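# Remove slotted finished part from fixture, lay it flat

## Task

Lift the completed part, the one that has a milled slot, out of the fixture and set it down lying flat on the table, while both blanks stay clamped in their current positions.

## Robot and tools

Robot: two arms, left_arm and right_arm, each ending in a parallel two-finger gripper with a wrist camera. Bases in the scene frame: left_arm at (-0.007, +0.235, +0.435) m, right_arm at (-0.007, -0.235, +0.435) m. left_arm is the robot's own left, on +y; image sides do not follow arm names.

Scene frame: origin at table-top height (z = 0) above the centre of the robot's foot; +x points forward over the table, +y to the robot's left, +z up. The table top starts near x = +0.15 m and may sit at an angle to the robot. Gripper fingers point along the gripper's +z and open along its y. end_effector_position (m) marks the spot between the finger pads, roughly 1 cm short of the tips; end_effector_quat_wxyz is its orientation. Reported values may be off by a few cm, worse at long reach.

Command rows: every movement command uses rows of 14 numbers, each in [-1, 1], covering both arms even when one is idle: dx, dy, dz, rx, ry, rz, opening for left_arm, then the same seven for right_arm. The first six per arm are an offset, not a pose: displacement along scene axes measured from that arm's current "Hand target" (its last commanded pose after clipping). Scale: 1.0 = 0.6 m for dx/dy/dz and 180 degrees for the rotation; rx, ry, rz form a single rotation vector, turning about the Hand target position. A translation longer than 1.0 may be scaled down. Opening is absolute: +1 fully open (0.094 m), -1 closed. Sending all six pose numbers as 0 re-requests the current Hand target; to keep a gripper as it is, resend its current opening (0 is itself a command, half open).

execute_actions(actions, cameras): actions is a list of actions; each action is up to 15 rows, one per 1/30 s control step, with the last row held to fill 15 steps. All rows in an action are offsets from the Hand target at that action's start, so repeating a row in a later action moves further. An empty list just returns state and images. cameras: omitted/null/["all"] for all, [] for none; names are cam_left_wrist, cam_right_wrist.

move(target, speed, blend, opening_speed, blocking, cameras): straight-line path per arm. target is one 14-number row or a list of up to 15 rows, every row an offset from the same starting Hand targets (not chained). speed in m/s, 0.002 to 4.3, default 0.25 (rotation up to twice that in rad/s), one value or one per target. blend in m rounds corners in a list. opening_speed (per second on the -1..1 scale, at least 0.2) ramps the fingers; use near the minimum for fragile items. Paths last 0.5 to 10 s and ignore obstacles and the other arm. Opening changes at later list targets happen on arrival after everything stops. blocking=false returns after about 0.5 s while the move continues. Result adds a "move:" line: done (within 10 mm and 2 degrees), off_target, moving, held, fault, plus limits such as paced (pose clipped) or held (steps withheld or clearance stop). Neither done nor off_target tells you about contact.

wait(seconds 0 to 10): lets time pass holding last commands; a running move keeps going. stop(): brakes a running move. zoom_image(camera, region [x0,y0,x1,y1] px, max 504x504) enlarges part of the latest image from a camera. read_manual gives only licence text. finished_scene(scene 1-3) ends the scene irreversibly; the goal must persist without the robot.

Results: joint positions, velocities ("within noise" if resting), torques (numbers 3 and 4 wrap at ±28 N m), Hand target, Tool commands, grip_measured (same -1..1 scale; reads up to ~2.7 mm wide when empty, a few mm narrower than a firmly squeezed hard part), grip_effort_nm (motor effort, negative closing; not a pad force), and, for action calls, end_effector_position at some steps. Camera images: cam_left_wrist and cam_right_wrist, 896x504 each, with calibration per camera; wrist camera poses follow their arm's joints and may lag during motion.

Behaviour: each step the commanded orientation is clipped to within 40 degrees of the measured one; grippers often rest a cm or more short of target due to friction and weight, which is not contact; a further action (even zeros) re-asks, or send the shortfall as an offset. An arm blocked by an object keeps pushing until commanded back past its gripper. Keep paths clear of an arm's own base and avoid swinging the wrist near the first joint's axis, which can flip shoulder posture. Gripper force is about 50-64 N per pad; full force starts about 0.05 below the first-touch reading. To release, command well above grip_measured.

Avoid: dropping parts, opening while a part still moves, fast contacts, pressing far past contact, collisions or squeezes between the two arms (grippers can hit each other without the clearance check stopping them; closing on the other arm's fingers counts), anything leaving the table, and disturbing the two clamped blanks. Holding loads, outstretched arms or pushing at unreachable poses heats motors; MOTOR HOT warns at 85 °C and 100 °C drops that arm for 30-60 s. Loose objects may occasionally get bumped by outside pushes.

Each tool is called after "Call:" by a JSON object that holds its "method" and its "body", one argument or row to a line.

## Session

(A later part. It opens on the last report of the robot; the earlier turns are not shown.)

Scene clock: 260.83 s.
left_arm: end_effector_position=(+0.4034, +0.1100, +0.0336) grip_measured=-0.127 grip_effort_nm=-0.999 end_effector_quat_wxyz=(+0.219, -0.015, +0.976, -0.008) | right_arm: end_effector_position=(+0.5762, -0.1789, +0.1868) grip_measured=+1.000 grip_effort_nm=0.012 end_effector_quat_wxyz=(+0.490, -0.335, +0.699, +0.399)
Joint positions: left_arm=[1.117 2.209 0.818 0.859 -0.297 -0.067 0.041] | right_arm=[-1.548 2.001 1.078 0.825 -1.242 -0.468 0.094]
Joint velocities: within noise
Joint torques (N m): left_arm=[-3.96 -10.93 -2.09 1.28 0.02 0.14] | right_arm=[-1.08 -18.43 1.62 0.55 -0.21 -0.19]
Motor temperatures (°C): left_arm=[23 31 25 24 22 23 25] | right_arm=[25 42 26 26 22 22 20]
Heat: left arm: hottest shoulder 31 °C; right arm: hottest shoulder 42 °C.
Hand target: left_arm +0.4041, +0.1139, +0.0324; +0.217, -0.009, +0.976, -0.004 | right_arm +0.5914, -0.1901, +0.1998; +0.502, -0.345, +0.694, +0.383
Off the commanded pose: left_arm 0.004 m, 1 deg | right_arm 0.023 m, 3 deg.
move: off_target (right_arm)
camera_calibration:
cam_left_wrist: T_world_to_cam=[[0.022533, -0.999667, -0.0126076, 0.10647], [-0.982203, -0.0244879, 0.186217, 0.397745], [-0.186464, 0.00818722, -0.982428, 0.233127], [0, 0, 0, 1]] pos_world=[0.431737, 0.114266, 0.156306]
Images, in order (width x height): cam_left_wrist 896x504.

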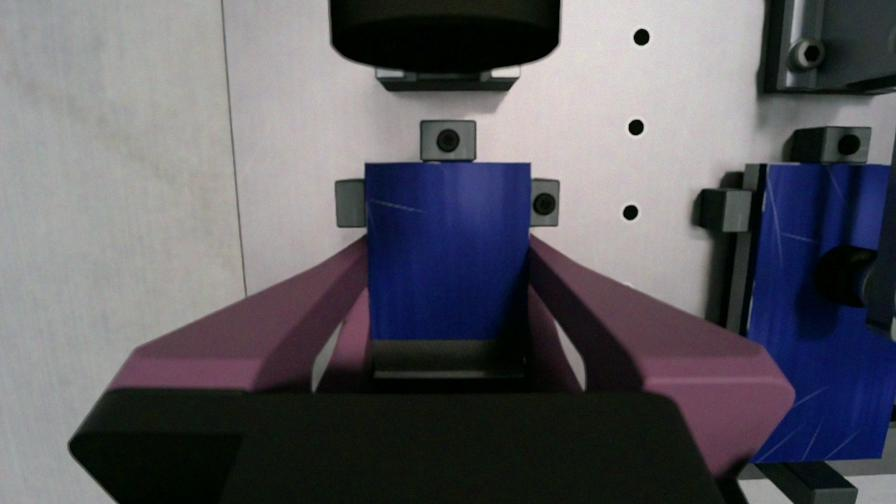

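Call:
{"method": "move", "body": {
  "target": [
    [0,0,0.055,0,0,0,-0.2, 0,0,0,0,0,0,1],
    [-0.025,0.25,0.08,0,0,0,-0.2, 0,0,0,0,0,0,1],
    [-0.025,0.25,0.0,0,0,0,-0.2, 0,0,0,0,0,0,1],
    [-0.025,0.25,-0.024,0,0,0,-0.2, 0,0,0,0,0,0,1]
  ],
  "speed": [0.1,0.2,0.15,0.06],
  "blend": [0.01,0.01,0,0]
}}

Call:
{"method": "zoom_image", "body": {
  "camera": "cam_right_wrist",
  "region": [0, 80, 340, 340]
}}

Scene clock: 277.33 s.
left_arm: end_effector_position=(+0.3862, +0.2617, +0.0180) grip_measured=-0.128 grip_effort_nm=-1.028 end_effector_quat_wxyz=(+0.210, -0.016, +0.978, -0.007) | right_arm: end_effector_position=(+0.5762, -0.1789, +0.1868) grip_measured=+1.000 grip_effort_nm=0.007 end_effector_quat_wxyz=(+0.490, -0.335, +0.699, +0.399)
Joint positions: left_arm=[1.476 2.205 0.764 0.916 0.01 0.11 0.041] | right_arm=[-1.548 2.001 1.078 0.825 -1.242 -0.468 0.094]
Joint velocities: within noise
Joint torques (N m): left_arm=[-0.91 -10.29 -2.82 2.24 0.06 0.14] | right_arm=[-0.85 -18.32 1.66 0.51 -0.21 -0.21]
Motor temperatures (°C): left_arm=[23 31 24 24 22 23 25] | right_arm=[25 42 26 26 22 22 20]
Heat: left arm: hottest shoulder 31 °C; right arm: hottest shoulder 42 °C.
Hand target: left_arm +0.3891, +0.2638, +0.0180; +0.217, -0.009, +0.976, -0.004 | right_arm +0.5914, -0.1901, +0.1998; +0.502, -0.345, +0.694, +0.383
Off the commanded pose: left_arm 0.004 m, 1 deg | right_arm 0.023 m, 3 deg.
move: off_target (right_arm)
camera_calibration:
cam_left_wrist: T_world_to_cam=[[0.0255614, -0.999575, -0.0140146, 0.257164], [-0.978498, -0.0278877, 0.204364, 0.386584], [-0.204668, 0.00848939, -0.978795, 0.220265], [0, 0, 0, 1]] pos_world=[0.416779, 0.265966, 0.140195]
cam_right_wrist: T_world_to_cam=[[0.859354, -0.462236, -0.218744, -0.537146], [-0.482274, -0.5903, -0.64727, 0.297932], [0.170067, 0.661728, -0.730201, 0.278834], [0, 0, 0, 1]] pos_world=[0.557863, -0.256931, 0.27895]

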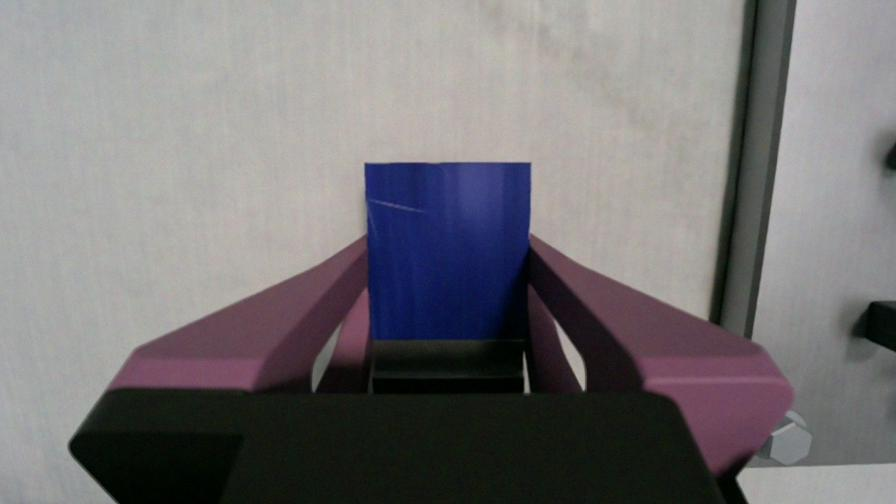

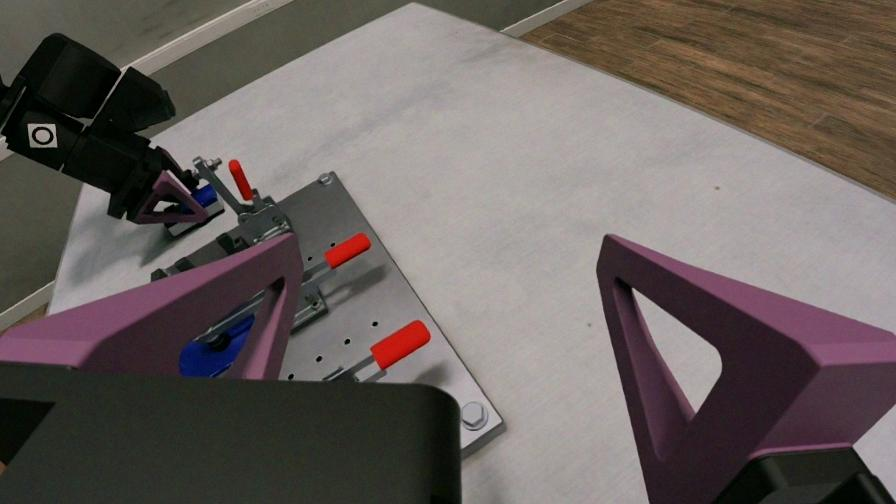

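Scaled by 1.482 from the camera's 896x504 image, which has a finer 1280x720 frame.

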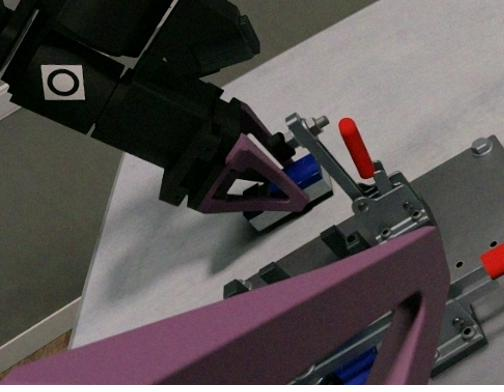

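Call:
{"method": "move", "body": {
  "target": [
    [0,0,-0.0092,0,0,0,-0.2, 0,0,0,0,0,0,1],
    [0,0,-0.0145,0,0,0,-0.2, 0,0,0,0,0,0,1]
  ],
  "speed": [0.05,0.02]
}}

Call:
{"method": "zoom_image", "body": {
  "camera": "cam_right_wrist",
  "region": [80, 130, 280, 280]
}}

Scene clock: 283.73 s.
left_arm: end_effector_position=(+0.3876, +0.2615, +0.0130) grip_measured=-0.128 grip_effort_nm=-1.018 end_effector_quat_wxyz=(+0.212, -0.016, +0.977, -0.007) | right_arm: end_effector_position=(+0.5762, -0.1789, +0.1868) grip_measured=+1.000 grip_effort_nm=0.007 end_effector_quat_wxyz=(+0.490, -0.335, +0.699, +0.399)
Joint positions: left_arm=[1.476 2.22 0.777 0.922 0.011 0.111 0.041] | right_arm=[-1.548 2.001 1.078 0.825 -1.242 -0.468 0.094]
Joint velocities: within noise
Joint torques (N m): left_arm=[-1.08 -10.23 -2.15 2.26 0.11 0.16] | right_arm=[-0.91 -18.14 1.68 0.61 -0.21 -0.19]
Motor temperatures (°C): left_arm=[23 31 24 24 22 23 26] | right_arm=[25 42 26 26 22 22 20]
Heat: left arm: hottest shoulder 31 °C; right arm: hottest shoulder 42 °C.
Hand target: left_arm +0.3892, +0.2638, +0.0093; +0.217, -0.009, +0.976, -0.004 | right_arm +0.5914, -0.1901, +0.1998; +0.502, -0.345, +0.694, +0.383
Off the commanded pose: left_arm 0.005 m, 1 deg | right_arm 0.023 m, 3 deg.
move: off_target (right_arm)
camera_calibration:
cam_left_wrist: T_world_to_cam=[[0.0245315, -0.999597, -0.0142728, 0.257245], [-0.979542, -0.026887, 0.199435, 0.389185], [-0.199738, 0.00908841, -0.979807, 0.213556], [0, 0, 0, 1]] pos_world=[0.417568, 0.265664, 0.135299]
cam_right_wrist: T_world_to_cam=[[0.859354, -0.462236, -0.218744, -0.537146], [-0.482274, -0.5903, -0.64727, 0.297932], [0.170067, 0.661728, -0.730201, 0.278834], [0, 0, 0, 1]] pos_world=[0.557863, -0.256931, 0.27895]

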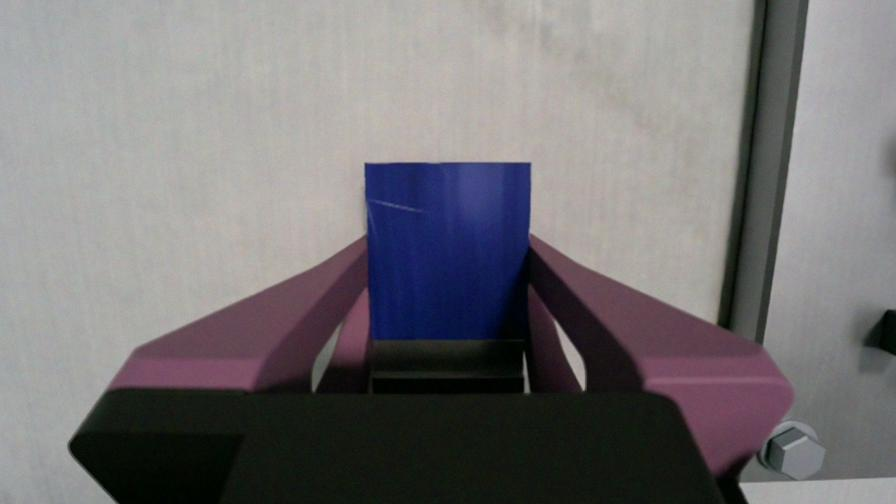

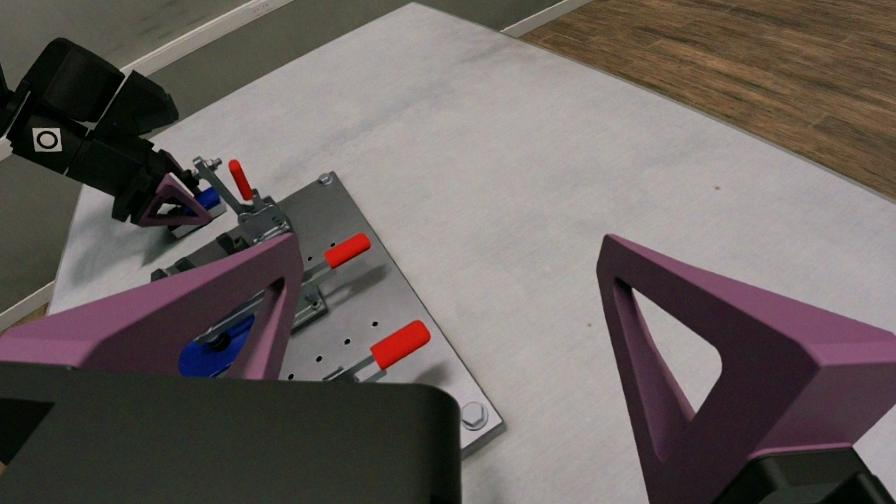

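Scaled by 2.520 from the camera's 896x504 image, which has a finer 1280x720 frame.

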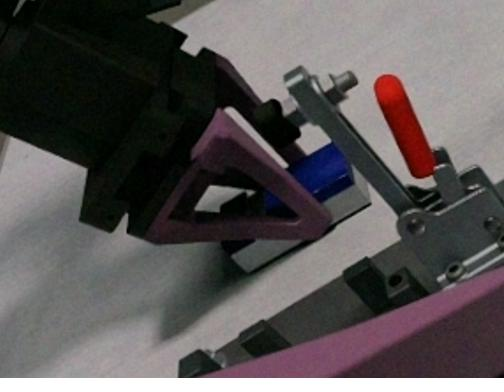

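Call:
{"method": "move", "body": {
  "target": [0,0,-0.006,0,0,0,-0.2, 0,0,0,0,0,0,1],
  "speed": 0.04,
  "cameras": []
}}

Scene clock: 287.37 s.
left_arm: end_effector_position=(+0.3875, +0.2614, +0.0128) grip_measured=-0.128 grip_effort_nm=-1.033 end_effector_quat_wxyz=(+0.213, -0.015, +0.977, -0.006) | right_arm: end_effector_position=(+0.5762, -0.1789, +0.1868) grip_measured=+1.000 grip_effort_nm=0.007 end_effector_quat_wxyz=(+0.490, -0.335, +0.699, +0.399)
Joint positions: left_arm=[1.476 2.223 0.777 0.928 0.011 0.111 0.041] | right_arm=[-1.548 2.001 1.078 0.825 -1.242 -0.468 0.094]
Joint velocities: within noise
Joint torques (N m): left_arm=[-0.67 -9.11 -1.43 1.91 0.09 0.12] | right_arm=[-0.97 -18.14 1.58 0.46 -0.19 -0.2]
Motor temperatures (°C): left_arm=[23 31 24 24 22 23 26] | right_arm=[25 42 26 26 22 22 20]
Heat: left arm: hottest shoulder 31 °C; right arm: hottest shoulder 42 °C.
Hand target: left_arm +0.3890, +0.2638, +0.0057; +0.217, -0.009, +0.976, -0.004 | right_arm +0.5914, -0.1901, +0.1998; +0.502, -0.345, +0.694, +0.383
Off the commanded pose: left_arm 0.008 m, 1 deg | right_arm 0.023 m, 3 deg.
move: off_target (right_arm)
No camera images: "cameras" was empty.

Call:
{"method": "move", "body": {
  "target": [
    [0,0,0.004,0,0,0,0.3, 0,0,0,0,0,0,1],
    [0,0,0.2,0,0,0,0.3, 0,0,0,0,0,0,1]
  ],
  "speed": [0.1,0.2],
  "opening_speed": 0.5
}}

Call:
{"method": "zoom_image", "body": {
  "camera": "cam_right_wrist",
  "region": [80, 130, 380, 380]
}}

Scene clock: 296.43 s.
left_arm: end_effector_position=(+0.3944, +0.2682, +0.1213) grip_measured=+0.298 grip_effort_nm=0.105 end_effector_quat_wxyz=(+0.221, -0.014, +0.975, -0.002) | right_arm: end_effector_position=(+0.5762, -0.1789, +0.1868) grip_measured=+1.000 grip_effort_nm=0.012 end_effector_quat_wxyz=(+0.490, -0.335, +0.699, +0.399)
Joint positions: left_arm=[1.472 1.879 0.552 0.826 0.001 0.114 0.061] | right_arm=[-1.548 2.001 1.078 0.825 -1.242 -0.468 0.094]
Joint velocities: within noise
Joint torques (N m): left_arm=[-2.14 -11.63 -3.7 1.11 -0.11 0.02] | right_arm=[-1.08 -18.08 1.65 0.47 -0.2 -0.19]
Motor temperatures (°C): left_arm=[23 30 24 24 22 23 26] | right_arm=[25 42 26 26 22 22 20]
Heat: left arm: hottest shoulder 30 °C; right arm: hottest shoulder 42 °C.
Hand target: left_arm +0.3891, +0.2639, +0.1257; +0.217, -0.009, +0.976, -0.004 | right_arm +0.5914, -0.1901, +0.1998; +0.502, -0.345, +0.694, +0.383
Off the commanded pose: left_arm 0.008 m, 1 deg | right_arm 0.023 m, 3 deg.
move: off_target (right_arm)
camera_calibration:
cam_left_wrist: T_world_to_cam=[[0.0246864, -0.999401, -0.0242647, 0.266483], [-0.983096, -0.0286741, 0.180831, 0.378499], [-0.181418, 0.0193905, -0.983215, 0.311429], [0, 0, 0, 1]] pos_world=[0.422021, 0.271138, 0.244224]
cam_right_wrist: T_world_to_cam=[[0.859354, -0.462236, -0.218744, -0.537146], [-0.482274, -0.5903, -0.64727, 0.297932], [0.170067, 0.661728, -0.730201, 0.278834], [0, 0, 0, 1]] pos_world=[0.557863, -0.256931, 0.27895]

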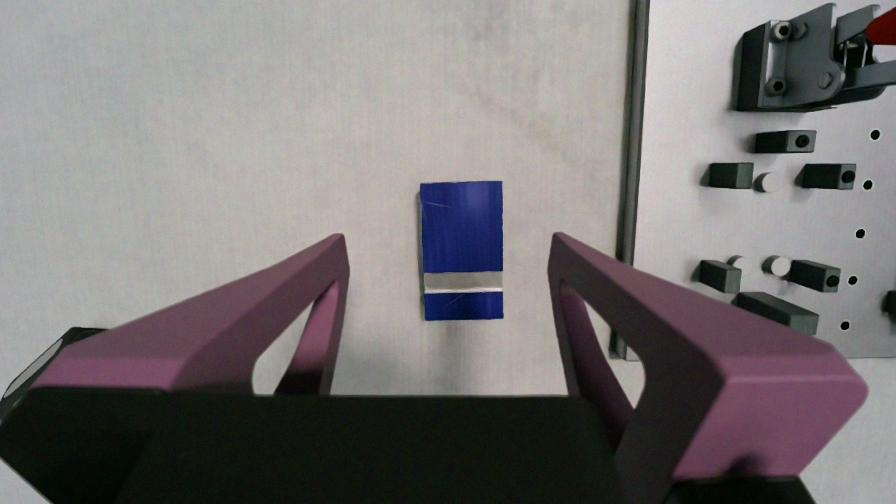

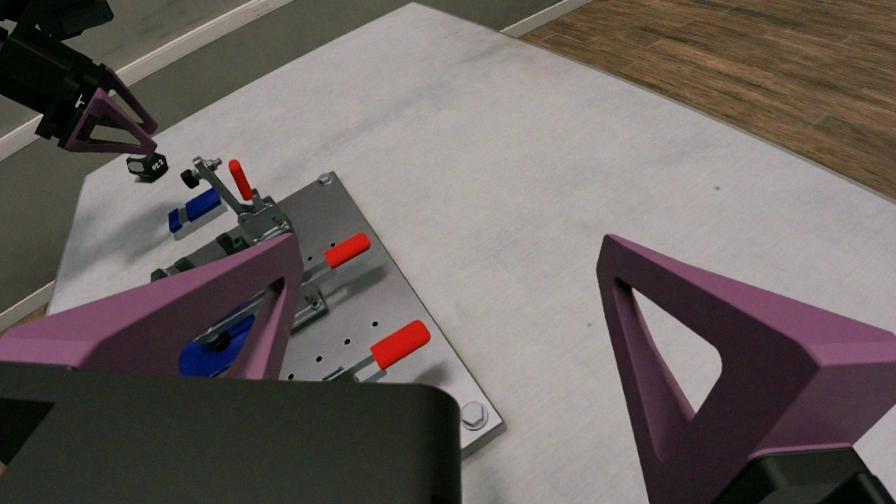

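Scaled by 1.680 from the camera's 896x504 image, which has a finer 1280x720 frame.

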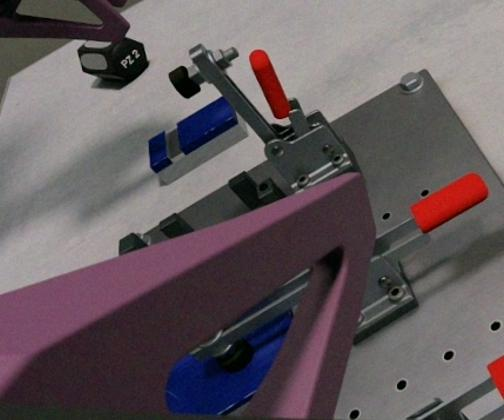

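Part is flat on the table and both blanks remain clamped.

Call:
{"method": "finished_scene", "body": {
  "scene": 2
}}

The scene is finished: the task was done.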